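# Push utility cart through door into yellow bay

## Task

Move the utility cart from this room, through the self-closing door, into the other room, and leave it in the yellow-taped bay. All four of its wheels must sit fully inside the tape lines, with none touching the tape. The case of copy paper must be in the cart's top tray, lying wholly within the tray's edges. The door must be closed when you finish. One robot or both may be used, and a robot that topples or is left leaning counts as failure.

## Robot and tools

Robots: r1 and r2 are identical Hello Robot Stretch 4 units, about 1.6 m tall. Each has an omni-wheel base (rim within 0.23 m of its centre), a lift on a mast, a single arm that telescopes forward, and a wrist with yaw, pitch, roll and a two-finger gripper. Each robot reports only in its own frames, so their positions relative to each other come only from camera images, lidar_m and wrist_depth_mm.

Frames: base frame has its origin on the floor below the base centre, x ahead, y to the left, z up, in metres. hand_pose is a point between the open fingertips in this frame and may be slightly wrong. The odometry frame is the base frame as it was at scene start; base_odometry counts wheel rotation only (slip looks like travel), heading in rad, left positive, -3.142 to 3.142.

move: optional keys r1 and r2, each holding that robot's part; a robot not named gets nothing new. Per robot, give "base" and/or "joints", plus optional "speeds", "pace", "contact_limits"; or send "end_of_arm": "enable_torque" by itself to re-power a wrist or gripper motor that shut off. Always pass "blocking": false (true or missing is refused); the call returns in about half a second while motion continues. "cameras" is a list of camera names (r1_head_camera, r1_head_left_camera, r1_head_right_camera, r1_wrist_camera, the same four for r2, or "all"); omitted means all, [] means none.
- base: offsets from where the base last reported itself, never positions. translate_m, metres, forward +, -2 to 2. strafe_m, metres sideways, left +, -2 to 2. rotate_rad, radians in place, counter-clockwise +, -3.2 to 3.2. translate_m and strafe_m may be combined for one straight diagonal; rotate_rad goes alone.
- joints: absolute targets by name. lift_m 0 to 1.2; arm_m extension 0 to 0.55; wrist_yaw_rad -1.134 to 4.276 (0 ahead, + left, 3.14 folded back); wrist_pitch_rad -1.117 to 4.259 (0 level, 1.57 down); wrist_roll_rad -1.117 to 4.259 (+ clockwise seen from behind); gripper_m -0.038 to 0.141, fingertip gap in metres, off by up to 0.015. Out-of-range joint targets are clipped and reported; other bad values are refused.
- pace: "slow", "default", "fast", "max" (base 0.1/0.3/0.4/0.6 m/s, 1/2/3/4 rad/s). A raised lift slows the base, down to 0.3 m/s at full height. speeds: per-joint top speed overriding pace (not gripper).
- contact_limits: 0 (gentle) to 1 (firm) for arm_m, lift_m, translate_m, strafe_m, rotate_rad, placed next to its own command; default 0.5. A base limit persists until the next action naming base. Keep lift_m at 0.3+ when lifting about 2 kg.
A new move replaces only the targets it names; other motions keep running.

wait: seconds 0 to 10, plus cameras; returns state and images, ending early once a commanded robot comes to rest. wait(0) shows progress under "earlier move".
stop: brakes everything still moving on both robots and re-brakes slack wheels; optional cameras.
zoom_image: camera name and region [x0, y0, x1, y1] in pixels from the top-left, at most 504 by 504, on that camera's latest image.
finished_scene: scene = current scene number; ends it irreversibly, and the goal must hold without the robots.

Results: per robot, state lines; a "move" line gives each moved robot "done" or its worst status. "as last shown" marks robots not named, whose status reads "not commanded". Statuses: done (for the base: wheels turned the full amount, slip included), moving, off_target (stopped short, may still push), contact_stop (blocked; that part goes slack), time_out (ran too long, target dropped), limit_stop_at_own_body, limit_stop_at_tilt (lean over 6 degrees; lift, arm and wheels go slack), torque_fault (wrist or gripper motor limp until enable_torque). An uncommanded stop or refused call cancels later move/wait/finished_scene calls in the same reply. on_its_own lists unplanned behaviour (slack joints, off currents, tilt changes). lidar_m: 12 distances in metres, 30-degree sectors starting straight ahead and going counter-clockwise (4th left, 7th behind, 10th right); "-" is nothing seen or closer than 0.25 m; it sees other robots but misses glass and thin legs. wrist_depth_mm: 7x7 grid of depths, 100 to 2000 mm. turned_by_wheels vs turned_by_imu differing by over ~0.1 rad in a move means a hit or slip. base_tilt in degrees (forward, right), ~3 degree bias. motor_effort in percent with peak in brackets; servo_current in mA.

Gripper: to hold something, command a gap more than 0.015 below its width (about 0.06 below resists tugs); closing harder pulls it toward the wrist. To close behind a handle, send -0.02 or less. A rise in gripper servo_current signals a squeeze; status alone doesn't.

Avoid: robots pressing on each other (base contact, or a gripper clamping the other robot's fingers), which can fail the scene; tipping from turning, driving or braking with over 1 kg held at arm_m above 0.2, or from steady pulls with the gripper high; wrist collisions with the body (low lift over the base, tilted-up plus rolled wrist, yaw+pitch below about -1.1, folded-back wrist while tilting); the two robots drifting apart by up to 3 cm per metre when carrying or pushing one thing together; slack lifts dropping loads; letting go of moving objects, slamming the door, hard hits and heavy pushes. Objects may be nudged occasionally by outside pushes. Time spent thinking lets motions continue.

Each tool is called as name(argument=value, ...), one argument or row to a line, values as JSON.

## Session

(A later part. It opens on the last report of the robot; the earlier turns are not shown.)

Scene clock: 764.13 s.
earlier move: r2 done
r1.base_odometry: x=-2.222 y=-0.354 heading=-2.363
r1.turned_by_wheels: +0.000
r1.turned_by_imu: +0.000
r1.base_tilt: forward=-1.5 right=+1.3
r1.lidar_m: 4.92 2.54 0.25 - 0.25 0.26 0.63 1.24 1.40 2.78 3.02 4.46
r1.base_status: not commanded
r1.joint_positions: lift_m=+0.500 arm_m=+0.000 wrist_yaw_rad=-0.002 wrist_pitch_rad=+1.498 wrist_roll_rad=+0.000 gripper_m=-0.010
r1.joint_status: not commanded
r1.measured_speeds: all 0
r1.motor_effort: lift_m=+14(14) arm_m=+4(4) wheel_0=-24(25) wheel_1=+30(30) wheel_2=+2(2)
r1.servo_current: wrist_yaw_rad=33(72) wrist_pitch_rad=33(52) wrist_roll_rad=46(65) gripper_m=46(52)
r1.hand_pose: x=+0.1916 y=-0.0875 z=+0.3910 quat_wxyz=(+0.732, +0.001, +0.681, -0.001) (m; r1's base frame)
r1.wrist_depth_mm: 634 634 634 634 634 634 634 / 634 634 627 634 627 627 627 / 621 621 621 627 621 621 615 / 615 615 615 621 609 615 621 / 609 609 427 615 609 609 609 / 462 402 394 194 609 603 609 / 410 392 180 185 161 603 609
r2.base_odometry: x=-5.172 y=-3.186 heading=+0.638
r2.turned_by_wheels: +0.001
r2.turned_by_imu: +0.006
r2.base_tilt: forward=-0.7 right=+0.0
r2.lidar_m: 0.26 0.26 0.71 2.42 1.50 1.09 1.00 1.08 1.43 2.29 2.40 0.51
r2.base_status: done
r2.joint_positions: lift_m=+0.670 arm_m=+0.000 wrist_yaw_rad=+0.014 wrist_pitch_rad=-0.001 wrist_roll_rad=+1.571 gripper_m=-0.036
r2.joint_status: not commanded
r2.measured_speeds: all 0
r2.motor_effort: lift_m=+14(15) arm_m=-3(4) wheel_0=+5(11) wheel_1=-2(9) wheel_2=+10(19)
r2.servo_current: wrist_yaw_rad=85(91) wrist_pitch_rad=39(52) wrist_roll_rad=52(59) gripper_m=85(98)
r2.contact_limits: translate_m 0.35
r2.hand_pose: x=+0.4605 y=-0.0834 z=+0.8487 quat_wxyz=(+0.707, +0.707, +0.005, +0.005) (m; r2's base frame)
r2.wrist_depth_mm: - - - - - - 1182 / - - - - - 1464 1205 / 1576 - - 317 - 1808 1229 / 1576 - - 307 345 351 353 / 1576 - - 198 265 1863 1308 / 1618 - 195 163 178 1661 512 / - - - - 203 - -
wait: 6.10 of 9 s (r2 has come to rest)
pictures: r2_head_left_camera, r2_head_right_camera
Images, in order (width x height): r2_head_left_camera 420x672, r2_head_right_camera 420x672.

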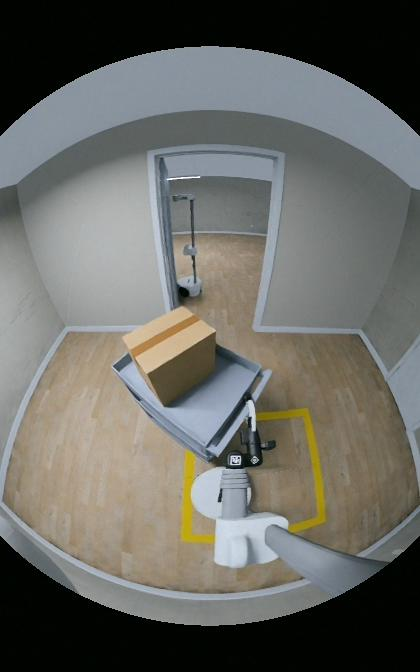

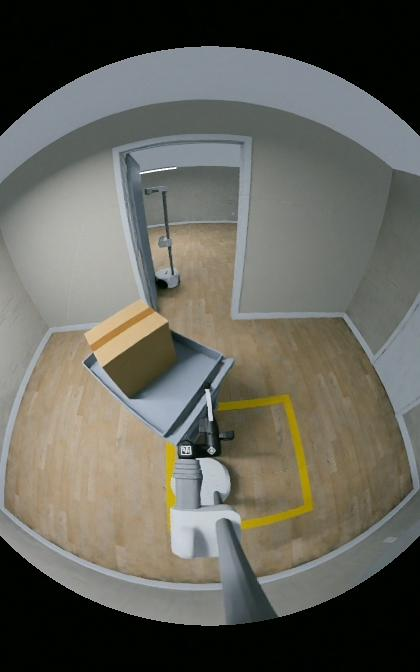

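move(
  blocking=false,
  cameras=[],
  r2={"base":{"rotate_rad":0.7},"pace":"slow"},
)

wait(
  seconds=6,
  cameras=[],
)

move(
  blocking=false,
  cameras=[],
  r2={"base":{"translate_m":-0.4},"pace":"slow","contact_limits":{"translate_m":0.35}},
)

wait(
  seconds=9,
  cameras=["r2_head_left_camera","r2_head_right_camera"],
)

Scene clock: 774.10 s.
move: r2 moving
r1: as last shown
r1.base_tilt: forward=-1.6 right=+1.3
r1.lidar_m: 4.92 2.55 0.25 - 0.25 0.25 0.62 1.25 1.41 2.79 3.00 4.45
r1.servo_current: wrist_yaw_rad=39(65) wrist_pitch_rad=39(46) wrist_roll_rad=59(59) gripper_m=39(46)
r1.wrist_depth_mm: 640 640 634 634 627 634 627 / 627 627 627 627 627 627 627 / 621 615 627 621 621 621 621 / 621 615 615 621 621 615 615 / 609 609 427 609 615 615 609 / 462 399 394 194 603 597 603 / 413 397 180 185 161 597 603
r2.base_odometry: x=-5.172 y=-3.186 heading=+0.760
r2.turned_by_wheels: +0.122
r2.turned_by_imu: +0.115
r2.base_tilt: forward=-0.7 right=+0.1
r2.lidar_m: 0.25 0.25 2.50 2.43 1.34 1.05 0.99 1.09 1.62 2.27 2.37 0.50
r2.base_status: rotate_rad moving
r2.joint_positions: lift_m=+0.670 arm_m=+0.000 wrist_yaw_rad=-0.017 wrist_pitch_rad=-0.001 wrist_roll_rad=+1.571 gripper_m=-0.036
r2.joint_status: not commanded
r2.measured_speeds: translate_m=+0.002 strafe_m=+0.000 rotate_rad=+0.472 lift_m=+0.000 arm_m=+0.000 wrist_yaw_rad=-0.120 wrist_pitch_rad=+0.000 wrist_roll_rad=+0.000
r2.motor_effort: lift_m=+14(14) arm_m=-3(4) wheel_0=-10(10) wheel_1=-11(11) wheel_2=-20(20)
r2.servo_current: wrist_yaw_rad=104(104) wrist_pitch_rad=39(46) wrist_roll_rad=39(52) gripper_m=85(98)
r2.hand_pose: x=+0.4578 y=-0.0922 z=+0.8487 quat_wxyz=(+0.707, +0.707, -0.006, -0.006) (m; r2's base frame)
r2.wrist_depth_mm: - - - - - - 1182 / - - - 317 - 1464 1205 / 1576 - - 319 - 1708 1205 / 1576 - - 281 327 1618 1160 / 1576 - - 180 253 1808 1308 / 1576 - 182 153 179 1708 512 / - 387 389 - 195 - -
pictures: none
No camera images: "cameras" was empty.

Scene clock: 775.73 s.
earlier move: r2 done
r1.base_odometry: x=-2.222 y=-0.354 heading=-2.363
r1.turned_by_wheels: +0.000
r1.turned_by_imu: +0.000
r1.base_tilt: forward=-1.6 right=+1.3
r1.lidar_m: 4.92 2.54 0.25 - 0.25 0.25 0.64 1.26 1.41 2.80 3.04 4.46
r1.base_status: not commanded
r1.joint_positions: lift_m=+0.500 arm_m=+0.000 wrist_yaw_rad=-0.002 wrist_pitch_rad=+1.498 wrist_roll_rad=+0.000 gripper_m=-0.010
r1.joint_status: not commanded
r1.measured_speeds: all 0
r1.motor_effort: lift_m=+14(14) arm_m=+4(4) wheel_0=-24(25) wheel_1=+29(30) wheel_2=+2(2)
r1.servo_current: wrist_yaw_rad=33(65) wrist_pitch_rad=33(52) wrist_roll_rad=46(65) gripper_m=39(52)
r1.hand_pose: x=+0.1916 y=-0.0875 z=+0.3910 quat_wxyz=(+0.732, +0.001, +0.681, -0.001) (m; r1's base frame)
r1.wrist_depth_mm: 634 640 634 634 627 640 634 / 627 621 627 621 634 627 627 / 621 621 627 621 627 621 621 / 615 615 615 615 621 615 615 / 609 615 430 615 615 603 609 / 459 402 394 194 609 597 609 / 413 394 180 185 161 603 609
r2.base_odometry: x=-5.172 y=-3.186 heading=+1.338
r2.turned_by_wheels: +0.578
r2.turned_by_imu: +0.349
r2.base_tilt: forward=-0.7 right=+0.0
r2.lidar_m: 0.29 0.25 2.46 1.70 1.15 1.06 1.11 1.40 2.24 2.31 1.87 0.49
r2.base_status: done
r2.joint_positions: lift_m=+0.670 arm_m=+0.000 wrist_yaw_rad=+0.012 wrist_pitch_rad=-0.001 wrist_roll_rad=+1.571 gripper_m=-0.036
r2.joint_status: not commanded
r2.measured_speeds: all 0
r2.motor_effort: lift_m=+14(14) arm_m=+3(4) wheel_0=+4(24) wheel_1=-4(13) wheel_2=+3(30)
r2.servo_current: wrist_yaw_rad=72(169) wrist_pitch_rad=39(46) wrist_roll_rad=46(59) gripper_m=91(98)
r2.hand_pose: x=+0.4604 y=-0.0838 z=+0.8487 quat_wxyz=(+0.707, +0.707, +0.004, +0.005) (m; r2's base frame)
r2.wrist_depth_mm: - - - - - 1708 1205 / - - - 274 - 1808 1229 / 1576 - - 231 319 324 324 / - - - 206 272 1537 1229 / - - - 189 241 - - / - 427 184 169 176 - - / - 402 404 - 211 - -
wait: 1.63 of 6 s (r2 has come to rest)
pictures: none
No camera images: "cameras" was empty.

Scene clock: 776.23 s.
move: r2 moving
r1: as last shown
r1.lidar_m: 4.92 2.53 0.25 - 0.25 0.25 0.64 1.25 1.40 2.78 3.03 4.45
r1.servo_current: wrist_yaw_rad=52(59) wrist_pitch_rad=39(46) wrist_roll_rad=39(65) gripper_m=46(46)
r1.wrist_depth_mm: 634 634 640 634 634 640 634 / 627 627 621 627 615 627 621 / 627 634 615 627 634 615 627 / 621 627 621 621 615 621 615 / 615 615 424 609 615 615 609 / 462 399 394 195 603 603 603 / 410 394 181 185 161 609 597
r2.base_odometry: x=-5.175 y=-3.198 heading=+1.338
r2.turned_by_wheels: +0.000
r2.turned_by_imu: +0.000
r2.base_tilt: forward=-0.6 right=+0.1
r2.lidar_m: 0.29 0.26 2.49 1.70 1.15 1.05 1.11 1.41 2.23 2.30 1.87 0.45
r2.base_status: translate_m moving
r2.joint_positions: lift_m=+0.670 arm_m=+0.000 wrist_yaw_rad=+0.009 wrist_pitch_rad=-0.001 wrist_roll_rad=+1.571 gripper_m=-0.036
r2.joint_status: not commanded
r2.measured_speeds: translate_m=-0.048 strafe_m=+0.000 rotate_rad=+0.003 lift_m=+0.000 arm_m=+0.000 wrist_yaw_rad=+0.000 wrist_pitch_rad=+0.000 wrist_roll_rad=+0.000
r2.motor_effort: lift_m=+14(14) arm_m=+2(2) wheel_0=-8(8) wheel_1=-8(9) wheel_2=+14(14)
r2.servo_current: wrist_yaw_rad=52(85) wrist_pitch_rad=33(46) wrist_roll_rad=46(59) gripper_m=85(98)
r2.contact_limits: translate_m 0.35
r2.hand_pose: x=+0.4601 y=-0.0847 z=+0.8487 quat_wxyz=(+0.707, +0.707, +0.003, +0.004) (m; r2's base frame)
r2.wrist_depth_mm: - - - - - 1708 1182 / - - - 276 - 1661 1229 / 1618 - - 227 314 320 329 / - - - 205 270 1576 1229 / - - - 188 241 676 - / - 427 184 169 176 - - / - 402 404 - 210 - -
pictures: none
No camera images: "cameras" was empty.

Scene clock: 781.00 s.
earlier move: r2 done
r1.base_odometry: x=-2.222 y=-0.354 heading=-2.363
r1.turned_by_wheels: +0.000
r1.turned_by_imu: +0.000
r1.base_tilt: forward=-1.6 right=+1.3
r1.lidar_m: 4.93 2.52 0.25 - 0.25 0.25 0.62 1.25 1.43 2.79 3.02 4.45
r1.base_status: not commanded
r1.joint_positions: lift_m=+0.500 arm_m=+0.000 wrist_yaw_rad=-0.002 wrist_pitch_rad=+1.498 wrist_roll_rad=+0.000 gripper_m=-0.010
r1.joint_status: not commanded
r1.measured_speeds: all 0
r1.motor_effort: lift_m=+14(14) arm_m=+4(4) wheel_0=-24(25) wheel_1=+30(30) wheel_2=+2(2)
r1.servo_current: wrist_yaw_rad=52(72) wrist_pitch_rad=39(52) wrist_roll_rad=46(65) gripper_m=39(52)
r1.hand_pose: x=+0.1916 y=-0.0875 z=+0.3910 quat_wxyz=(+0.732, +0.001, +0.681, -0.001) (m; r1's base frame)
r1.wrist_depth_mm: 627 634 634 627 627 634 634 / 621 634 621 621 621 621 615 / 615 615 621 621 621 627 615 / 615 615 627 615 615 615 609 / 615 609 430 615 603 609 609 / 462 399 397 195 603 603 603 / 407 389 180 185 161 603 603
r2.base_odometry: x=-5.264 y=-3.575 heading=+1.338
r2.turned_by_wheels: +0.000
r2.turned_by_imu: +0.003
r2.base_tilt: forward=-0.6 right=+0.1
r2.lidar_m: 0.37 0.36 2.63 1.12 0.77 0.71 0.74 0.96 2.10 2.11 2.22 0.46
r2.base_status: done
r2.joint_positions: lift_m=+0.670 arm_m=+0.000 wrist_yaw_rad=+0.011 wrist_pitch_rad=-0.001 wrist_roll_rad=+1.571 gripper_m=-0.036
r2.joint_status: not commanded
r2.measured_speeds: all 0
r2.motor_effort: lift_m=+14(15) arm_m=-3(4) wheel_0=-1(8) wheel_1=-6(9) wheel_2=+9(19)
r2.servo_current: wrist_yaw_rad=59(85) wrist_pitch_rad=46(52) wrist_roll_rad=46(59) gripper_m=91(98)
r2.contact_limits: translate_m 0.35
r2.hand_pose: x=+0.4602 y=-0.0843 z=+0.8487 quat_wxyz=(+0.707, +0.707, +0.004, +0.004) (m; r2's base frame)
r2.wrist_depth_mm: 1708 - - 206 272 1618 1138 / 1808 - - 199 262 279 278 / 1921 - - 191 251 1808 535 / - - - 184 243 788 - / - 442 439 178 236 809 - / - 442 185 172 176 798 - / - 439 442 - - - -
wait: 4.77 of 9 s (r2 has come to rest)
pictures: r2_head_left_camera, r2_head_right_camera
Images, in order (width x height): r2_head_left_camera 420x672, r2_head_right_camera 420x672.

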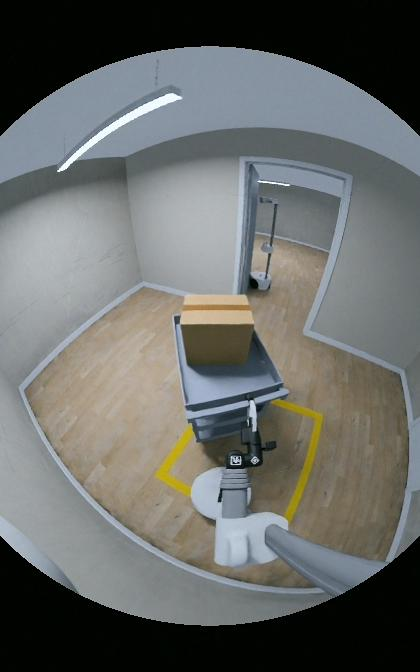

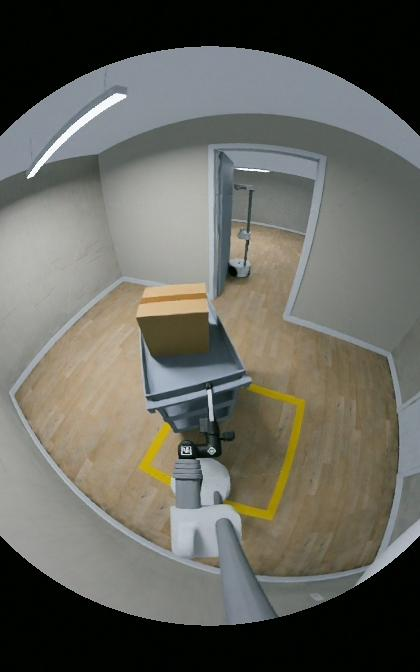

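move(
  blocking=false,
  cameras=[],
  r2={"base":{"translate_m":-0.37,"strafe_m":-0.1},"pace":"slow","contact_limits":{"translate_m":0.35}},
)

wait(
  seconds=9,
  cameras=["r2_head_left_camera","r2_head_right_camera"],
)

Scene clock: 791.27 s.
move: r2 moving
r1: as last shown
r1.lidar_m: 4.92 2.52 0.25 - 0.25 0.27 0.64 1.25 1.39 2.79 3.02 4.47
r1.servo_current: wrist_yaw_rad=46(59) wrist_pitch_rad=39(46) wrist_roll_rad=52(52) gripper_m=46(46)
r1.wrist_depth_mm: 634 627 634 634 627 634 634 / 627 627 621 621 627 627 621 / 621 621 621 621 615 627 615 / 621 609 621 615 609 615 615 / 615 615 430 603 603 609 609 / 466 402 394 195 609 603 603 / 410 394 180 184 161 609 597
r2.base_odometry: x=-5.263 y=-3.588 heading=+1.339
r2.turned_by_wheels: +0.001
r2.turned_by_imu: +0.001
r2.base_tilt: forward=-0.7 right=+0.1
r2.lidar_m: 0.36 0.36 2.65 1.09 0.73 0.70 0.71 0.95 2.09 2.08 2.23 0.45
r2.base_status: translate_m moving; strafe_m moving
r2.joint_positions: lift_m=+0.670 arm_m=+0.000 wrist_yaw_rad=+0.011 wrist_pitch_rad=-0.001 wrist_roll_rad=+1.571 gripper_m=-0.036
r2.joint_status: not commanded
r2.measured_speeds: translate_m=-0.048 strafe_m=-0.013 rotate_rad=+0.002 lift_m=+0.000 arm_m=+0.000 wrist_yaw_rad=+0.000 wrist_pitch_rad=+0.000 wrist_roll_rad=+0.000
r2.motor_effort: lift_m=+14(14) arm_m=-3(4) wheel_0=-1(3) wheel_1=-6(9) wheel_2=+14(16)
r2.servo_current: wrist_yaw_rad=65(72) wrist_pitch_rad=33(52) wrist_roll_rad=46(52) gripper_m=91(91)
r2.contact_limits: translate_m 0.35
r2.hand_pose: x=+0.4602 y=-0.0843 z=+0.8487 quat_wxyz=(+0.707, +0.707, +0.004, +0.004) (m; r2's base frame)
r2.wrist_depth_mm: 1708 - - 205 266 1618 1138 / 1756 - - 198 260 279 279 / 1863 - - 190 251 1808 569 / - - - 183 241 820 - / - 442 439 178 236 809 - / - 439 186 172 176 798 - / - 442 439 - - - -
pictures: none
No camera images: "cameras" was empty.

Scene clock: 795.83 s.
earlier move: r2 done
r1.base_odometry: x=-2.222 y=-0.354 heading=-2.363
r1.turned_by_wheels: +0.000
r1.turned_by_imu: +0.000
r1.base_tilt: forward=-1.6 right=+1.3
r1.lidar_m: 4.93 2.55 0.25 - 0.25 0.25 0.62 1.24 1.41 2.79 3.01 4.44
r1.base_status: not commanded
r1.joint_positions: lift_m=+0.500 arm_m=+0.000 wrist_yaw_rad=-0.002 wrist_pitch_rad=+1.498 wrist_roll_rad=+0.000 gripper_m=-0.010
r1.joint_status: not commanded
r1.measured_speeds: all 0
r1.motor_effort: lift_m=+14(14) arm_m=+4(4) wheel_0=-24(25) wheel_1=+29(30) wheel_2=+2(2)
r1.servo_current: wrist_yaw_rad=46(72) wrist_pitch_rad=39(52) wrist_roll_rad=52(65) gripper_m=46(46)
r1.hand_pose: x=+0.1916 y=-0.0875 z=+0.3910 quat_wxyz=(+0.732, +0.001, +0.681, -0.001) (m; r1's base frame)
r1.wrist_depth_mm: 640 634 634 627 634 627 627 / 627 627 627 634 627 627 621 / 621 621 627 615 621 621 615 / 615 621 615 615 615 615 615 / 609 615 430 615 603 621 609 / 455 399 397 194 609 603 609 / 410 392 180 185 161 609 603
r2.base_odometry: x=-5.252 y=-3.958 heading=+1.339
r2.turned_by_wheels: +0.000
r2.turned_by_imu: +0.002
r2.base_tilt: forward=-0.7 right=+0.1
r2.lidar_m: 0.36 0.37 2.35 0.70 0.45 0.40 0.43 0.57 1.33 1.90 2.47 0.45
r2.base_status: done
r2.joint_positions: lift_m=+0.670 arm_m=+0.000 wrist_yaw_rad=+0.011 wrist_pitch_rad=-0.001 wrist_roll_rad=+1.571 gripper_m=-0.036
r2.joint_status: not commanded
r2.measured_speeds: all 0
r2.motor_effort: lift_m=+14(14) arm_m=-4(4) wheel_0=+2(6) wheel_1=-5(9) wheel_2=+10(17)
r2.servo_current: wrist_yaw_rad=52(85) wrist_pitch_rad=39(52) wrist_roll_rad=39(59) gripper_m=85(98)
r2.contact_limits: translate_m 0.35
r2.hand_pose: x=+0.4602 y=-0.0843 z=+0.8487 quat_wxyz=(+0.707, +0.707, +0.004, +0.004) (m; r2's base frame)
r2.wrist_depth_mm: 1921 - - 195 257 1397 1060 / - - - 190 252 279 277 / - - - 185 245 1808 535 / - - - 180 238 798 - / - 442 439 177 233 820 - / - 445 187 173 176 809 - / - - 445 - - - -
wait: 4.57 of 9 s (r2 has come to rest)
pictures: r2_head_left_camera, r2_head_right_camera
Images, in order (width x height): r2_head_left_camera 420x672, r2_head_right_camera 420x672.

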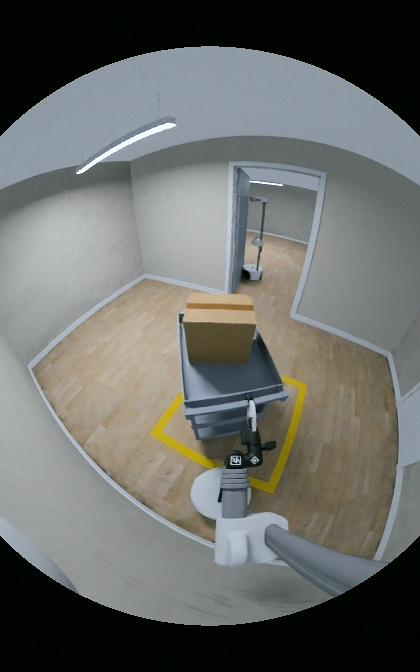

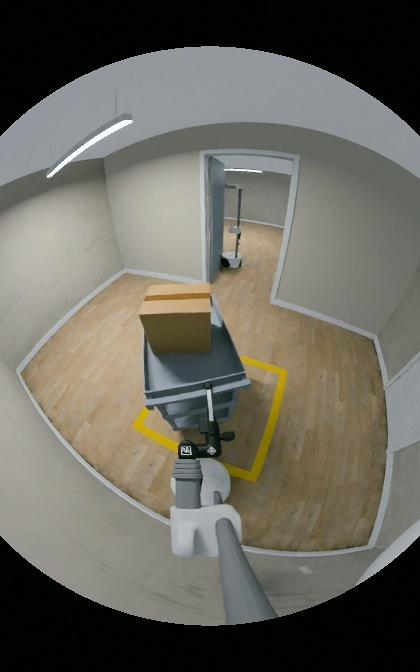

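move(
  blocking=false,
  cameras=[],
  r2={"base":{"rotate_rad":-0.55},"pace":"slow"},
)

wait(
  seconds=6,
  cameras=["r2_head_left_camera","r2_head_right_camera"],
)

Scene clock: 801.87 s.
move: r2 moving
r1: as last shown
r1.base_tilt: forward=-1.5 right=+1.3
r1.lidar_m: 4.94 2.51 0.25 - 0.25 0.27 0.66 1.26 1.41 2.80 2.99 4.44
r1.servo_current: wrist_yaw_rad=52(59) wrist_pitch_rad=39(46) wrist_roll_rad=65(65) gripper_m=39(52)
r1.wrist_depth_mm: 640 634 634 634 634 634 634 / 634 627 627 627 621 621 627 / 615 627 621 621 615 627 621 / 615 615 621 615 621 615 615 / 609 609 430 609 609 609 609 / 462 399 394 194 603 609 615 / 407 392 180 185 161 591 603
r2.base_odometry: x=-5.252 y=-3.957 heading=+1.215
r2.turned_by_wheels: -0.124
r2.turned_by_imu: -0.119
r2.base_tilt: forward=-0.7 right=+0.0
r2.lidar_m: 0.34 0.33 2.88 0.80 0.48 0.41 0.42 0.54 1.00 1.84 2.25 0.47
r2.base_status: rotate_rad moving
r2.joint_positions: lift_m=+0.670 arm_m=+0.000 wrist_yaw_rad=+0.017 wrist_pitch_rad=-0.001 wrist_roll_rad=+1.571 gripper_m=-0.036
r2.joint_status: not commanded
r2.measured_speeds: translate_m=-0.001 strafe_m=+0.000 rotate_rad=-0.494 lift_m=+0.000 arm_m=+0.000 wrist_yaw_rad=+0.000 wrist_pitch_rad=+0.000 wrist_roll_rad=+0.000
r2.motor_effort: lift_m=+14(14) arm_m=-3(4) wheel_0=+19(22) wheel_1=+9(9) wheel_2=+19(20)
r2.servo_current: wrist_yaw_rad=117(117) wrist_pitch_rad=39(46) wrist_roll_rad=39(52) gripper_m=85(98)
r2.hand_pose: x=+0.4607 y=-0.0825 z=+0.8487 quat_wxyz=(+0.707, +0.707, +0.006, +0.006) (m; r2's base frame)
r2.wrist_depth_mm: - - - 221 236 1618 1160 / - - - 211 278 285 282 / - - - 201 263 1808 1229 / - - - 191 249 1808 - / - - 436 182 239 809 - / - 439 189 174 176 798 - / - 430 427 - 220 - -
pictures: none
No camera images: "cameras" was empty.

Scene clock: 803.17 s.
earlier move: r2 done
r1.base_odometry: x=-2.222 y=-0.354 heading=-2.363
r1.turned_by_wheels: +0.000
r1.turned_by_imu: +0.000
r1.base_tilt: forward=-1.6 right=+1.3
r1.lidar_m: 4.93 2.53 0.25 - 0.25 0.25 0.64 1.26 1.39 2.79 3.03 4.46
r1.base_status: not commanded
r1.joint_positions: lift_m=+0.500 arm_m=+0.000 wrist_yaw_rad=-0.002 wrist_pitch_rad=+1.498 wrist_roll_rad=+0.000 gripper_m=-0.010
r1.joint_status: not commanded
r1.measured_speeds: all 0
r1.motor_effort: lift_m=+14(14) arm_m=+4(4) wheel_0=-25(25) wheel_1=+29(30) wheel_2=+2(2)
r1.servo_current: wrist_yaw_rad=72(72) wrist_pitch_rad=46(52) wrist_roll_rad=52(65) gripper_m=39(52)
r1.hand_pose: x=+0.1916 y=-0.0875 z=+0.3910 quat_wxyz=(+0.732, +0.001, +0.681, -0.001) (m; r1's base frame)
r1.wrist_depth_mm: 634 627 627 640 627 634 627 / 627 621 627 634 621 627 621 / 621 621 615 621 627 621 621 / 621 621 621 621 615 615 615 / 609 603 436 615 603 609 615 / 459 399 394 194 603 603 615 / 410 392 180 185 161 603 597
r2.base_odometry: x=-5.252 y=-3.958 heading=+0.790
r2.turned_by_wheels: -0.425
r2.turned_by_imu: -0.416
r2.base_tilt: forward=-0.7 right=+0.1
r2.lidar_m: 0.26 0.25 0.55 2.70 0.68 0.46 0.42 0.43 0.57 1.29 1.89 0.53
r2.base_status: done
r2.joint_positions: lift_m=+0.670 arm_m=+0.000 wrist_yaw_rad=+0.004 wrist_pitch_rad=-0.001 wrist_roll_rad=+1.571 gripper_m=-0.036
r2.joint_status: not commanded
r2.measured_speeds: all 0
r2.motor_effort: lift_m=+14(14) arm_m=-4(4) wheel_0=+5(22) wheel_1=+5(10) wheel_2=+5(20)
r2.servo_current: wrist_yaw_rad=52(117) wrist_pitch_rad=46(46) wrist_roll_rad=46(59) gripper_m=91(98)
r2.hand_pose: x=+0.4596 y=-0.0863 z=+0.8487 quat_wxyz=(+0.707, +0.707, +0.001, +0.002) (m; r2's base frame)
r2.wrist_depth_mm: - - - - - 1708 1229 / - - - - - 1756 1205 / - - - 325 - 1808 1229 / - - - 303 345 351 345 / - - - 189 267 1808 1229 / - - 188 163 178 1661 496 / - - - - 199 - 517
wait: 1.30 of 6 s (r2 has come to rest)
pictures: r2_head_left_camera, r2_head_right_camera
Images, in order (width x height): r2_head_left_camera 420x672, r2_head_right_camera 420x672.

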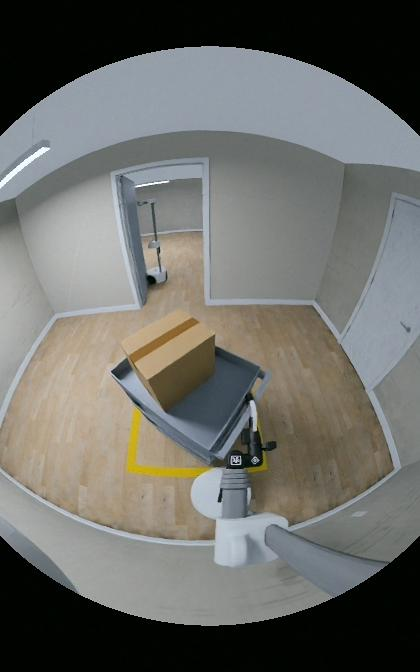

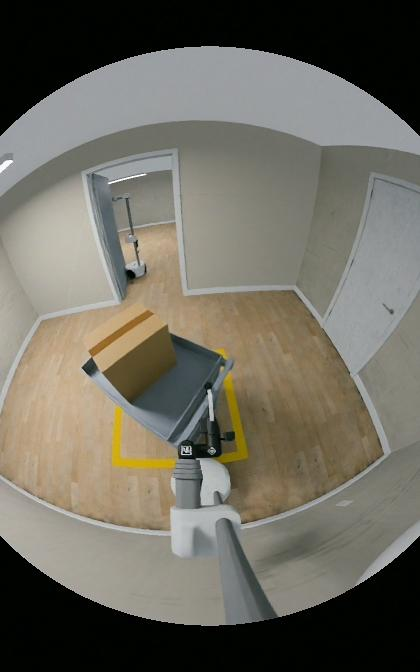

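move(
  blocking=false,
  cameras=[],
  r2={"base":{"strafe_m":0.42},"pace":"slow"},
)

wait(
  seconds=7,
  cameras=["r2_head_left_camera","r2_head_right_camera"],
)

Scene clock: 807.13 s.
move: r2 moving
r1: as last shown
r1.lidar_m: 4.93 2.51 0.25 - 0.25 0.27 0.63 1.24 1.38 2.79 3.03 4.47
r1.motor_effort: lift_m=+14(14) arm_m=+4(4) wheel_0=-25(25) wheel_1=+30(30) wheel_2=+2(2)
r1.servo_current: wrist_yaw_rad=52(65) wrist_pitch_rad=39(46) wrist_roll_rad=46(52) gripper_m=46(46)
r1.wrist_depth_mm: 634 634 627 634 621 634 627 / 627 627 627 627 627 634 627 / 615 621 615 621 621 627 627 / 615 621 615 621 603 615 603 / 603 621 427 615 609 615 603 / 462 399 394 195 603 603 609 / 410 392 180 185 161 591 609
r2.base_odometry: x=-5.262 y=-3.948 heading=+0.790
r2.turned_by_wheels: +0.000
r2.turned_by_imu: +0.000
r2.base_tilt: forward=-0.7 right=+0.1
r2.lidar_m: 0.26 0.25 0.60 2.71 0.70 0.47 0.40 0.43 0.58 1.27 1.89 0.51
r2.base_status: strafe_m moving
r2.joint_positions: lift_m=+0.670 arm_m=+0.000 wrist_yaw_rad=+0.004 wrist_pitch_rad=-0.001 wrist_roll_rad=+1.571 gripper_m=-0.036
r2.joint_status: not commanded
r2.measured_speeds: translate_m=+0.000 strafe_m=+0.056 rotate_rad=+0.000 lift_m=+0.000 arm_m=+0.000 wrist_yaw_rad=+0.000 wrist_pitch_rad=+0.000 wrist_roll_rad=+0.000
r2.motor_effort: lift_m=+14(14) arm_m=-4(4) wheel_0=-11(11) wheel_1=+10(12) wheel_2=-1(3)
r2.servo_current: wrist_yaw_rad=59(59) wrist_pitch_rad=39(46) wrist_roll_rad=39(59) gripper_m=85(91)
r2.hand_pose: x=+0.4596 y=-0.0863 z=+0.8487 quat_wxyz=(+0.707, +0.707, +0.001, +0.002) (m; r2's base frame)
r2.wrist_depth_mm: - - - - - 1756 1205 / - - - - - 1756 1229 / - - - 324 - 1808 1255 / - - - 303 343 349 1098 / - - - 189 266 1863 1229 / - - 188 163 178 1708 488 / - - - - 200 - 508
pictures: none
No camera images: "cameras" was empty.

Scene clock: 811.97 s.
earlier move: r2 done
r1.base_odometry: x=-2.222 y=-0.354 heading=-2.363
r1.turned_by_wheels: +0.000
r1.turned_by_imu: +0.000
r1.base_tilt: forward=-1.6 right=+1.3
r1.lidar_m: 4.92 2.54 0.25 - 0.25 0.25 0.64 1.27 1.42 2.79 3.04 4.45
r1.base_status: not commanded
r1.joint_positions: lift_m=+0.500 arm_m=+0.000 wrist_yaw_rad=-0.002 wrist_pitch_rad=+1.498 wrist_roll_rad=+0.000 gripper_m=-0.010
r1.joint_status: not commanded
r1.measured_speeds: all 0
r1.motor_effort: lift_m=+14(14) arm_m=+4(4) wheel_0=-24(25) wheel_1=+29(30) wheel_2=+2(2)
r1.servo_current: wrist_yaw_rad=33(72) wrist_pitch_rad=46(52) wrist_roll_rad=65(65) gripper_m=46(52)
r1.hand_pose: x=+0.1916 y=-0.0875 z=+0.3910 quat_wxyz=(+0.732, +0.001, +0.681, -0.001) (m; r1's base frame)
r1.wrist_depth_mm: 634 634 627 634 634 634 627 / 627 627 627 627 627 621 621 / 621 615 621 621 621 621 621 / 615 615 615 615 621 621 615 / 609 609 430 615 615 609 609 / 462 399 397 194 597 603 609 / 410 392 180 185 161 603 603
r2.base_odometry: x=-5.550 y=-3.662 heading=+0.789
r2.turned_by_wheels: -0.001
r2.turned_by_imu: -0.003
r2.base_tilt: forward=-0.7 right=+0.1
r2.lidar_m: 0.26 0.25 2.68 2.48 0.74 0.51 0.46 0.44 0.62 1.38 2.30 0.46
r2.base_status: done
r2.joint_positions: lift_m=+0.670 arm_m=+0.000 wrist_yaw_rad=-0.011 wrist_pitch_rad=-0.001 wrist_roll_rad=+1.571 gripper_m=-0.036
r2.joint_status: not commanded
r2.measured_speeds: all 0
r2.motor_effort: lift_m=+14(14) arm_m=-4(4) wheel_0=-7(19) wheel_1=+4(12) wheel_2=-4(6)
r2.servo_current: wrist_yaw_rad=59(85) wrist_pitch_rad=39(46) wrist_roll_rad=46(65) gripper_m=91(98)
r2.hand_pose: x=+0.4583 y=-0.0905 z=+0.8487 quat_wxyz=(+0.707, +0.707, -0.004, -0.004) (m; r2's base frame)
r2.wrist_depth_mm: - - - - - 1756 1205 / - - - 273 - 1756 1229 / - - - 297 319 325 324 / - - - 206 282 1808 1205 / - - - 183 241 1808 504 / - - 183 165 170 707 - / - 397 397 - 204 - -
wait: 4.83 of 7 s (r2 has come to rest)
pictures: r2_head_left_camera, r2_head_right_camera
Images, in order (width x height): r2_head_left_camera 420x672, r2_head_right_camera 420x672.

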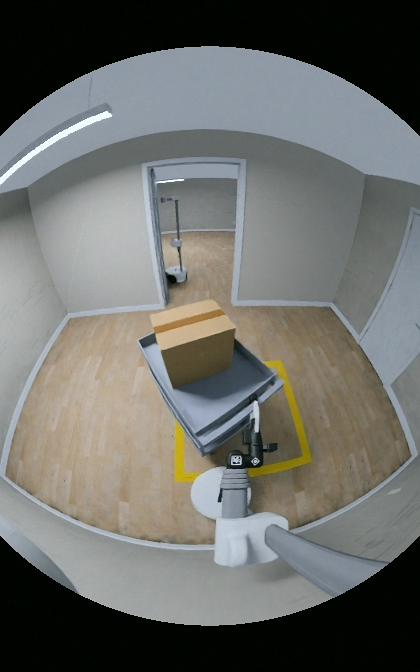

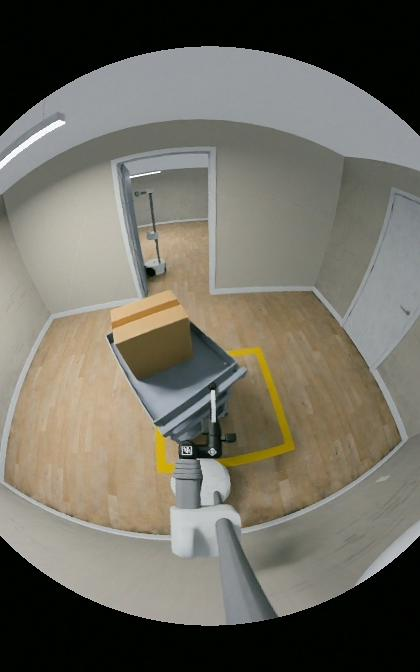

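move(
  blocking=false,
  cameras=[],
  r2={"base":{"translate_m":-0.12,"strafe_m":-0.05},"pace":"slow"},
)

wait(
  seconds=5,
  cameras=[],
)

move(
  blocking=false,
  cameras=[],
  r2={"joints":{"gripper_m":0.12}},
)

wait(
  seconds=2.5,
  cameras=["r2_head_left_camera","r2_head_right_camera"],
)

move(
  blocking=false,
  cameras=[],
  r2={"base":{"translate_m":-0.06},"pace":"slow"},
)

wait(
  seconds=3,
  cameras=[],
)

move(
  blocking=false,
  cameras=[],
  r2={"joints":{"lift_m":0.9,"wrist_yaw_rad":0}},
)

wait(
  seconds=4,
  cameras=["r2_head_left_camera","r2_head_right_camera"],
)

Scene clock: 829.77 s.
move: r2 moving
r1: as last shown
r1.lidar_m: 4.92 2.53 0.25 - 0.25 0.26 0.66 1.26 1.39 2.79 3.02 4.47
r1.servo_current: wrist_yaw_rad=39(65) wrist_pitch_rad=46(52) wrist_roll_rad=59(59) gripper_m=46(46)
r1.wrist_depth_mm: 627 634 634 634 640 634 634 / 621 627 627 627 627 627 621 / 621 627 621 621 627 621 621 / 615 621 615 615 615 615 615 / 615 609 424 615 603 609 609 / 462 399 394 194 615 603 603 / 413 394 181 185 161 609 603
r2.base_odometry: x=-5.555 y=-3.674 heading=+0.789
r2.turned_by_wheels: +0.000
r2.turned_by_imu: +0.000
r2.base_tilt: forward=-0.7 right=+0.0
r2.lidar_m: 0.28 0.25 2.66 2.48 0.73 0.46 0.43 0.46 0.59 1.34 2.30 0.51
r2.base_status: translate_m moving; strafe_m moving
r2.joint_positions: lift_m=+0.670 arm_m=+0.000 wrist_yaw_rad=-0.002 wrist_pitch_rad=-0.001 wrist_roll_rad=+1.571 gripper_m=-0.036
r2.joint_status: not commanded
r2.measured_speeds: translate_m=-0.049 strafe_m=-0.021 rotate_rad=+0.002 lift_m=+0.000 arm_m=+0.000 wrist_yaw_rad=+0.021 wrist_pitch_rad=+0.000 wrist_roll_rad=+0.000
r2.motor_effort: lift_m=+14(14) arm_m=-4(4) wheel_0=-8(10) wheel_1=-7(9) wheel_2=+13(13)
r2.servo_current: wrist_yaw_rad=52(72) wrist_pitch_rad=39(46) wrist_roll_rad=46(59) gripper_m=91(98)
r2.hand_pose: x=+0.4591 y=-0.0881 z=+0.8487 quat_wxyz=(+0.707, +0.707, -0.001, -0.001) (m; r2's base frame)
r2.wrist_depth_mm: - - - - - 1756 1182 / - - - 273 - 1756 1205 / - - - 293 315 320 322 / - - - 210 272 1808 1308 / - - - 188 241 1808 525 / - - 185 167 177 750 - / - 397 399 - 207 - -
pictures: none
No camera images: "cameras" was empty.

Scene clock: 831.77 s.
earlier move: r2 done
r1.base_odometry: x=-2.222 y=-0.354 heading=-2.363
r1.turned_by_wheels: +0.000
r1.turned_by_imu: +0.000
r1.base_tilt: forward=-1.6 right=+1.3
r1.lidar_m: 4.93 2.55 0.25 - 0.25 0.27 0.63 1.24 1.38 2.79 3.02 4.48
r1.base_status: not commanded
r1.joint_positions: lift_m=+0.500 arm_m=+0.000 wrist_yaw_rad=-0.002 wrist_pitch_rad=+1.498 wrist_roll_rad=+0.000 gripper_m=-0.010
r1.joint_status: not commanded
r1.measured_speeds: all 0
r1.motor_effort: lift_m=+14(14) arm_m=+4(4) wheel_0=-25(25) wheel_1=+29(30) wheel_2=+2(2)
r1.servo_current: wrist_yaw_rad=46(65) wrist_pitch_rad=39(52) wrist_roll_rad=46(65) gripper_m=46(46)
r1.hand_pose: x=+0.1916 y=-0.0875 z=+0.3910 quat_wxyz=(+0.732, +0.001, +0.681, -0.001) (m; r1's base frame)
r1.wrist_depth_mm: 634 640 627 634 627 627 634 / 621 627 627 621 627 627 627 / 621 615 621 621 621 627 621 / 615 621 615 609 615 621 615 / 609 609 430 609 615 609 603 / 462 399 394 195 603 609 603 / 410 392 180 185 161 597 603
r2.base_odometry: x=-5.599 y=-3.782 heading=+0.790
r2.turned_by_wheels: +0.001
r2.turned_by_imu: +0.002
r2.base_tilt: forward=-0.7 right=+0.0
r2.lidar_m: 0.29 0.25 2.73 2.24 0.55 0.35 0.34 0.34 0.46 1.00 2.28 0.46
r2.base_status: done
r2.joint_positions: lift_m=+0.670 arm_m=+0.000 wrist_yaw_rad=+0.010 wrist_pitch_rad=-0.001 wrist_roll_rad=+1.571 gripper_m=-0.036
r2.joint_status: not commanded
r2.measured_speeds: all 0
r2.motor_effort: lift_m=+14(14) arm_m=-4(4) wheel_0=+2(10) wheel_1=-3(9) wheel_2=+9(19)
r2.servo_current: wrist_yaw_rad=65(85) wrist_pitch_rad=46(46) wrist_roll_rad=52(59) gripper_m=85(98)
r2.hand_pose: x=+0.4602 y=-0.0845 z=+0.8487 quat_wxyz=(+0.707, +0.707, +0.003, +0.004) (m; r2's base frame)
r2.wrist_depth_mm: - - - - - 1708 1182 / - - - 257 - 1661 1205 / - - - 224 298 315 314 / - - - 204 265 1808 508 / - - - 187 242 1808 - / - 430 187 171 176 798 - / - 404 404 - - - -
wait: 2.00 of 5 s (r2 has come to rest)
pictures: none
No camera images: "cameras" was empty.

Scene clock: 832.27 s.
move: r2 moving
r1: as last shown
r1.lidar_m: 4.94 2.53 0.25 - 0.25 0.25 0.65 1.26 1.42 2.77 3.03 4.43
r1.servo_current: wrist_yaw_rad=65(72) wrist_pitch_rad=39(46) wrist_roll_rad=39(59) gripper_m=39(46)
r1.wrist_depth_mm: 634 634 627 627 627 634 634 / 627 627 621 627 627 627 627 / 621 627 615 621 615 627 615 / 615 615 615 615 615 609 615 / 609 615 430 615 609 609 609 / 459 399 397 195 603 603 603 / 407 392 181 185 161 597 603
r2.base_odometry: x=-5.599 y=-3.782 heading=+0.790
r2.turned_by_wheels: +0.000
r2.turned_by_imu: +0.000
r2.base_tilt: forward=-0.7 right=+0.0
r2.lidar_m: 0.31 0.29 2.72 2.21 0.56 0.37 0.33 0.35 0.45 1.00 2.28 0.44
r2.base_status: not commanded
r2.joint_positions: lift_m=+0.670 arm_m=+0.000 wrist_yaw_rad=+0.010 wrist_pitch_rad=-0.001 wrist_roll_rad=+1.571 gripper_m=-0.011
r2.joint_status: gripper_m moving
r2.measured_speeds: translate_m=+0.000 strafe_m=+0.000 rotate_rad=-0.001 lift_m=+0.000 arm_m=+0.000 wrist_yaw_rad=+0.000 wrist_pitch_rad=+0.000 wrist_roll_rad=+0.000
r2.motor_effort: lift_m=+14(14) arm_m=-4(4) wheel_0=+2(2) wheel_1=-3(3) wheel_2=+6(9)
r2.servo_current: wrist_yaw_rad=65(78) wrist_pitch_rad=39(52) wrist_roll_rad=46(52) gripper_m=104(111)
r2.hand_pose: x=+0.4602 y=-0.0845 z=+0.8487 quat_wxyz=(+0.707, +0.707, +0.003, +0.004) (m; r2's base frame)
r2.wrist_depth_mm: - - - - - 1756 1255 / - - - 260 - 1808 1205 / - - - 286 306 315 314 / - - - 205 268 1808 1229 / - - - 189 244 1808 - / - - 189 174 180 - - / - - 410 - - - -
pictures: none
No camera images: "cameras" was empty.

Scene clock: 834.03 s.
earlier move: r2 done
r1.base_odometry: x=-2.222 y=-0.354 heading=-2.363
r1.turned_by_wheels: +0.000
r1.turned_by_imu: +0.000
r1.base_tilt: forward=-1.6 right=+1.3
r1.lidar_m: 4.93 2.55 0.25 - 0.25 0.26 0.64 1.26 1.41 2.80 3.01 4.45
r1.base_status: not commanded
r1.joint_positions: lift_m=+0.500 arm_m=+0.000 wrist_yaw_rad=-0.002 wrist_pitch_rad=+1.498 wrist_roll_rad=+0.000 gripper_m=-0.010
r1.joint_status: not commanded
r1.measured_speeds: all 0
r1.motor_effort: lift_m=+14(14) arm_m=+4(4) wheel_0=-24(25) wheel_1=+29(30) wheel_2=+2(2)
r1.servo_current: wrist_yaw_rad=46(72) wrist_pitch_rad=39(52) wrist_roll_rad=26(72) gripper_m=52(52)
r1.hand_pose: x=+0.1916 y=-0.0875 z=+0.3910 quat_wxyz=(+0.732, +0.001, +0.681, -0.001) (m; r1's base frame)
r1.wrist_depth_mm: 634 634 634 634 634 627 634 / 627 627 627 627 634 621 621 / 621 621 621 627 621 615 621 / 615 621 621 615 615 615 615 / 609 615 427 609 609 615 609 / 459 397 397 194 603 609 609 / 413 392 180 185 161 597 603
r2.base_odometry: x=-5.599 y=-3.782 heading=+0.790
r2.turned_by_wheels: +0.000
r2.turned_by_imu: +0.000
r2.base_tilt: forward=-0.7 right=+0.1
r2.lidar_m: 0.33 0.29 2.70 2.22 0.53 0.38 0.33 0.35 0.45 1.02 2.28 0.50
r2.base_status: not commanded
r2.joint_positions: lift_m=+0.670 arm_m=+0.000 wrist_yaw_rad=+0.008 wrist_pitch_rad=-0.001 wrist_roll_rad=+1.571 gripper_m=+0.120
r2.joint_status: all done
r2.measured_speeds: all 0
r2.motor_effort: lift_m=+14(14) arm_m=-4(4) wheel_0=+2(3) wheel_1=-3(3) wheel_2=+4(9)
r2.servo_current: wrist_yaw_rad=52(78) wrist_pitch_rad=39(52) wrist_roll_rad=52(59) gripper_m=46(130)
r2.hand_pose: x=+0.4600 y=-0.0851 z=+0.8487 quat_wxyz=(+0.707, +0.707, +0.003, +0.003) (m; r2's base frame)
r2.wrist_depth_mm: - - - - - 1756 1281 / - - - 265 - 1808 1229 / - - - 238 314 319 319 / - - - 215 276 1808 500 / - - - 190 252 1756 - / - - 195 179 185 778 - / - 418 410 - 216 - -
wait: 1.77 of 2.5 s (r2 has come to rest)
pictures: r2_head_left_camera, r2_head_right_camera
Images, in order (width x height): r2_head_left_camera 420x672, r2_head_right_camera 420x672.

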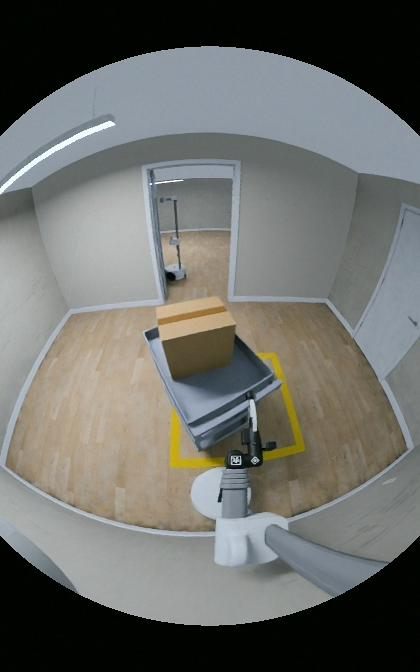

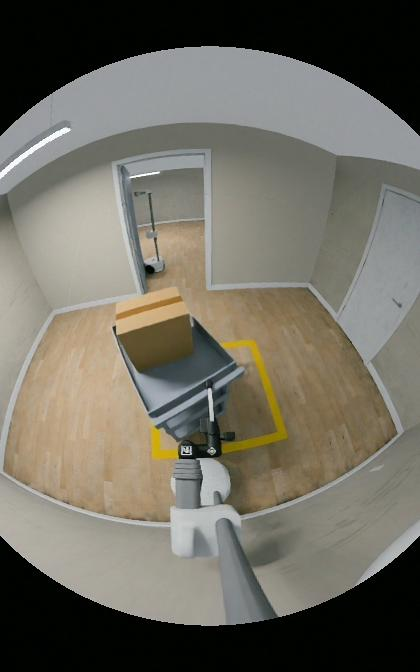

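Scene clock: 834.53 s.
move: r2 moving
r1: as last shown
r1.lidar_m: 4.93 2.50 0.25 - 0.25 0.26 0.63 1.23 1.40 2.80 3.00 4.45
r1.motor_effort: lift_m=+14(14) arm_m=+4(4) wheel_0=-24(25) wheel_1=+30(30) wheel_2=+2(2)
r1.servo_current: wrist_yaw_rad=78(78) wrist_pitch_rad=39(46) wrist_roll_rad=46(59) gripper_m=46(52)
r1.wrist_depth_mm: 640 634 634 634 634 634 634 / 627 621 621 627 621 627 627 / 615 621 615 621 615 627 615 / 621 615 615 621 621 609 615 / 609 603 433 609 615 609 615 / 462 399 394 194 597 603 603 / 407 397 180 185 160 603 603
r2.base_odometry: x=-5.607 y=-3.791 heading=+0.789
r2.turned_by_wheels: +0.000
r2.turned_by_imu: +0.000
r2.base_tilt: forward=-0.7 right=+0.0
r2.lidar_m: 0.32 0.30 2.73 2.19 0.53 0.36 0.31 0.32 0.43 1.01 2.23 0.49
r2.base_status: translate_m moving
r2.joint_positions: lift_m=+0.670 arm_m=+0.000 wrist_yaw_rad=+0.003 wrist_pitch_rad=-0.001 wrist_roll_rad=+1.571 gripper_m=+0.120
r2.joint_status: not commanded
r2.measured_speeds: translate_m=-0.049 strafe_m=+0.000 rotate_rad=-0.003 lift_m=+0.000 arm_m=+0.000 wrist_yaw_rad=+0.000 wrist_pitch_rad=+0.000 wrist_roll_rad=+0.000
r2.motor_effort: lift_m=+14(15) arm_m=-4(4) wheel_0=-7(8) wheel_1=-8(8) wheel_2=+9(10)
r2.servo_current: wrist_yaw_rad=46(65) wrist_pitch_rad=39(46) wrist_roll_rad=52(52) gripper_m=46(59)
r2.hand_pose: x=+0.4596 y=-0.0866 z=+0.8487 quat_wxyz=(+0.707, +0.707, +0.001, +0.001) (m; r2's base frame)
r2.wrist_depth_mm: - - - - - 1661 1205 / - - - 279 - 1661 1182 / - - - 254 334 338 336 / - - - 282 - 1708 496 / - - - 258 267 1708 - / - 442 196 190 198 - - / - 433 427 - - 759 -
pictures: none
No camera images: "cameras" was empty.

Scene clock: 835.87 s.
earlier move: r2 done
r1.base_odometry: x=-2.222 y=-0.354 heading=-2.363
r1.turned_by_wheels: +0.000
r1.turned_by_imu: +0.000
r1.base_tilt: forward=-1.6 right=+1.3
r1.lidar_m: 4.92 2.54 0.25 - 0.25 0.27 0.63 1.25 1.39 2.79 3.01 4.46
r1.base_status: not commanded
r1.joint_positions: lift_m=+0.500 arm_m=+0.000 wrist_yaw_rad=-0.002 wrist_pitch_rad=+1.498 wrist_roll_rad=+0.000 gripper_m=-0.010
r1.joint_status: not commanded
r1.measured_speeds: all 0
r1.motor_effort: lift_m=+14(14) arm_m=+4(4) wheel_0=-24(25) wheel_1=+29(30) wheel_2=+2(2)
r1.servo_current: wrist_yaw_rad=46(78) wrist_pitch_rad=46(52) wrist_roll_rad=39(65) gripper_m=39(52)
r1.hand_pose: x=+0.1916 y=-0.0875 z=+0.3910 quat_wxyz=(+0.732, +0.001, +0.681, -0.001) (m; r1's base frame)
r1.wrist_depth_mm: 640 627 634 634 627 634 627 / 621 621 634 627 627 621 627 / 621 627 621 615 621 621 621 / 621 615 615 621 615 615 615 / 609 609 430 609 603 609 609 / 459 397 397 194 615 603 615 / 407 392 180 185 160 609 603
r2.base_odometry: x=-5.641 y=-3.825 heading=+0.790
r2.turned_by_wheels: +0.000
r2.turned_by_imu: +0.000
r2.base_tilt: forward=-0.7 right=+0.0
r2.lidar_m: 0.35 0.36 2.72 1.86 0.49 0.30 0.27 0.28 0.38 0.87 2.26 0.56
r2.base_status: done
r2.joint_positions: lift_m=+0.670 arm_m=+0.000 wrist_yaw_rad=+0.003 wrist_pitch_rad=-0.001 wrist_roll_rad=+1.571 gripper_m=+0.120
r2.joint_status: not commanded
r2.measured_speeds: all 0
r2.motor_effort: lift_m=+15(15) arm_m=-3(4) wheel_0=-3(8) wheel_1=-5(8) wheel_2=+6(11)
r2.servo_current: wrist_yaw_rad=59(65) wrist_pitch_rad=39(46) wrist_roll_rad=39(65) gripper_m=52(59)
r2.hand_pose: x=+0.4596 y=-0.0866 z=+0.8487 quat_wxyz=(+0.707, +0.707, +0.001, +0.001) (m; r2's base frame)
r2.wrist_depth_mm: - - - - - 1661 1205 / - - - - - 1661 1182 / - - - 359 394 397 1060 / - - - 327 - 1661 492 / - - - 301 317 723 - / - - 200 235 197 - - / - - 469 - - - -
wait: 1.33 of 3 s (r2 has come to rest)
pictures: none
No camera images: "cameras" was empty.

Scene clock: 836.37 s.
move: r2 moving
r1: as last shown
r1.lidar_m: 4.93 2.54 0.25 - 0.25 0.26 0.65 1.27 1.38 2.79 3.01 4.46
r1.servo_current: wrist_yaw_rad=39(65) wrist_pitch_rad=33(46) wrist_roll_rad=39(65) gripper_m=39(52)
r1.wrist_depth_mm: 634 634 634 634 627 627 634 / 634 627 621 621 627 634 627 / 627 621 627 621 621 621 615 / 615 615 621 621 615 615 621 / 603 615 424 615 609 609 609 / 459 399 392 195 609 603 603 / 410 394 180 185 161 603 603
r2.base_odometry: x=-5.641 y=-3.825 heading=+0.790
r2.turned_by_wheels: +0.000
r2.turned_by_imu: +0.000
r2.base_tilt: forward=-0.7 right=+0.1
r2.lidar_m: 0.36 0.33 2.70 1.89 0.45 0.28 0.27 0.28 0.37 0.87 2.28 0.52
r2.base_status: not commanded
r2.joint_positions: lift_m=+0.708 arm_m=+0.000 wrist_yaw_rad=+0.003 wrist_pitch_rad=-0.001 wrist_roll_rad=+1.571 gripper_m=+0.120
r2.joint_status: lift_m moving; wrist_yaw_rad moving
r2.measured_speeds: translate_m=+0.000 strafe_m=+0.000 rotate_rad=+0.000 lift_m=+0.146 arm_m=+0.000 wrist_yaw_rad=+0.000 wrist_pitch_rad=+0.000 wrist_roll_rad=+0.000
r2.motor_effort: lift_m=+25(25) arm_m=-3(4) wheel_0=-3(3) wheel_1=-5(6) wheel_2=+6(6)
r2.servo_current: wrist_yaw_rad=26(78) wrist_pitch_rad=39(46) wrist_roll_rad=52(59) gripper_m=52(52)
r2.hand_pose: x=+0.4596 y=-0.0866 z=+0.8862 quat_wxyz=(+0.707, +0.707, +0.001, +0.001) (m; r2's base frame)
r2.wrist_depth_mm: - - - - - 1708 1281 / - - - - - 1756 1229 / - - - - 379 394 1160 / - - - - 340 1708 539 / - - - - 309 1618 - / - - 200 236 220 - - / - - 469 - 267 778 -
pictures: none
No camera images: "cameras" was empty.

Scene clock: 837.90 s.
earlier move: r2 done
r1.base_odometry: x=-2.222 y=-0.354 heading=-2.363
r1.turned_by_wheels: +0.000
r1.turned_by_imu: +0.000
r1.base_tilt: forward=-1.6 right=+1.3
r1.lidar_m: 4.94 2.55 0.25 - 0.25 0.25 0.62 1.26 1.40 2.77 3.01 4.47
r1.base_status: not commanded
r1.joint_positions: lift_m=+0.500 arm_m=+0.000 wrist_yaw_rad=-0.002 wrist_pitch_rad=+1.498 wrist_roll_rad=+0.000 gripper_m=-0.010
r1.joint_status: not commanded
r1.measured_speeds: all 0
r1.motor_effort: lift_m=+14(14) arm_m=+4(4) wheel_0=-24(25) wheel_1=+29(30) wheel_2=+2(2)
r1.servo_current: wrist_yaw_rad=46(72) wrist_pitch_rad=46(52) wrist_roll_rad=39(65) gripper_m=39(52)
r1.hand_pose: x=+0.1916 y=-0.0875 z=+0.3910 quat_wxyz=(+0.732, +0.001, +0.681, -0.001) (m; r1's base frame)
r1.wrist_depth_mm: 634 627 634 634 627 634 634 / 627 627 634 621 621 627 627 / 627 615 621 621 621 621 621 / 615 615 615 615 615 615 615 / 615 609 427 615 609 615 609 / 455 399 394 195 603 609 597 / 410 392 180 185 160 603 591
r2.base_odometry: x=-5.641 y=-3.825 heading=+0.790
r2.turned_by_wheels: +0.000
r2.turned_by_imu: +0.000
r2.base_tilt: forward=-0.7 right=+0.0
r2.lidar_m: 0.34 0.34 2.72 1.86 0.47 0.31 0.27 0.29 0.38 0.85 2.27 0.52
r2.base_status: not commanded
r2.joint_positions: lift_m=+0.900 arm_m=+0.000 wrist_yaw_rad=-0.001 wrist_pitch_rad=+0.001 wrist_roll_rad=+1.571 gripper_m=+0.120
r2.joint_status: all done
r2.measured_speeds: all 0
r2.motor_effort: lift_m=+21(26) arm_m=-3(4) wheel_0=-3(4) wheel_1=-4(6) wheel_2=+4(7)
r2.servo_current: wrist_yaw_rad=52(91) wrist_pitch_rad=39(46) wrist_roll_rad=39(65) gripper_m=52(59)
r2.hand_pose: x=+0.4592 y=-0.0877 z=+1.0775 quat_wxyz=(+0.707, +0.707, +0.000, -0.001) (m; r2's base frame)
r2.wrist_depth_mm: - - - - - - 1464 / - - - - - - 334 / - - - - - - 306 / - - - - - 504 303 / - - - - - - 310 / - - 199 488 214 477 - / - - - - 469 462 -
wait: 1.53 of 4 s (r2 has come to rest)
pictures: r2_head_left_camera, r2_head_right_camera
Images, in order (width x height): r2_head_left_camera 420x672, r2_head_right_camera 420x672.

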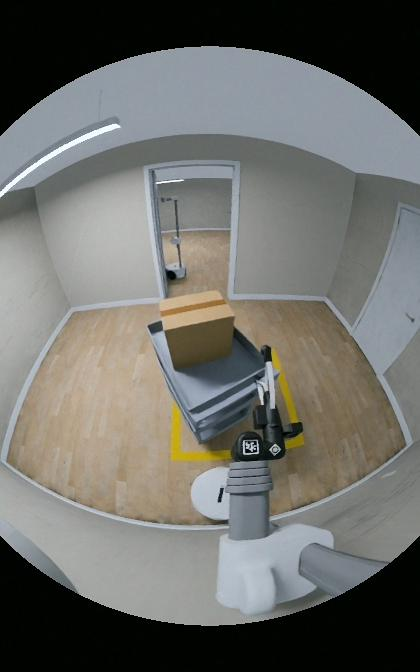

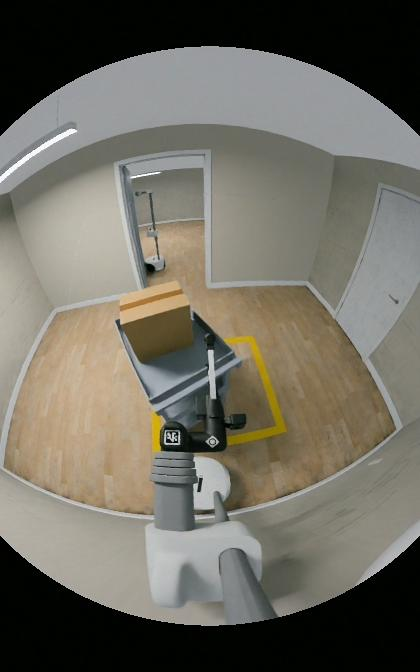

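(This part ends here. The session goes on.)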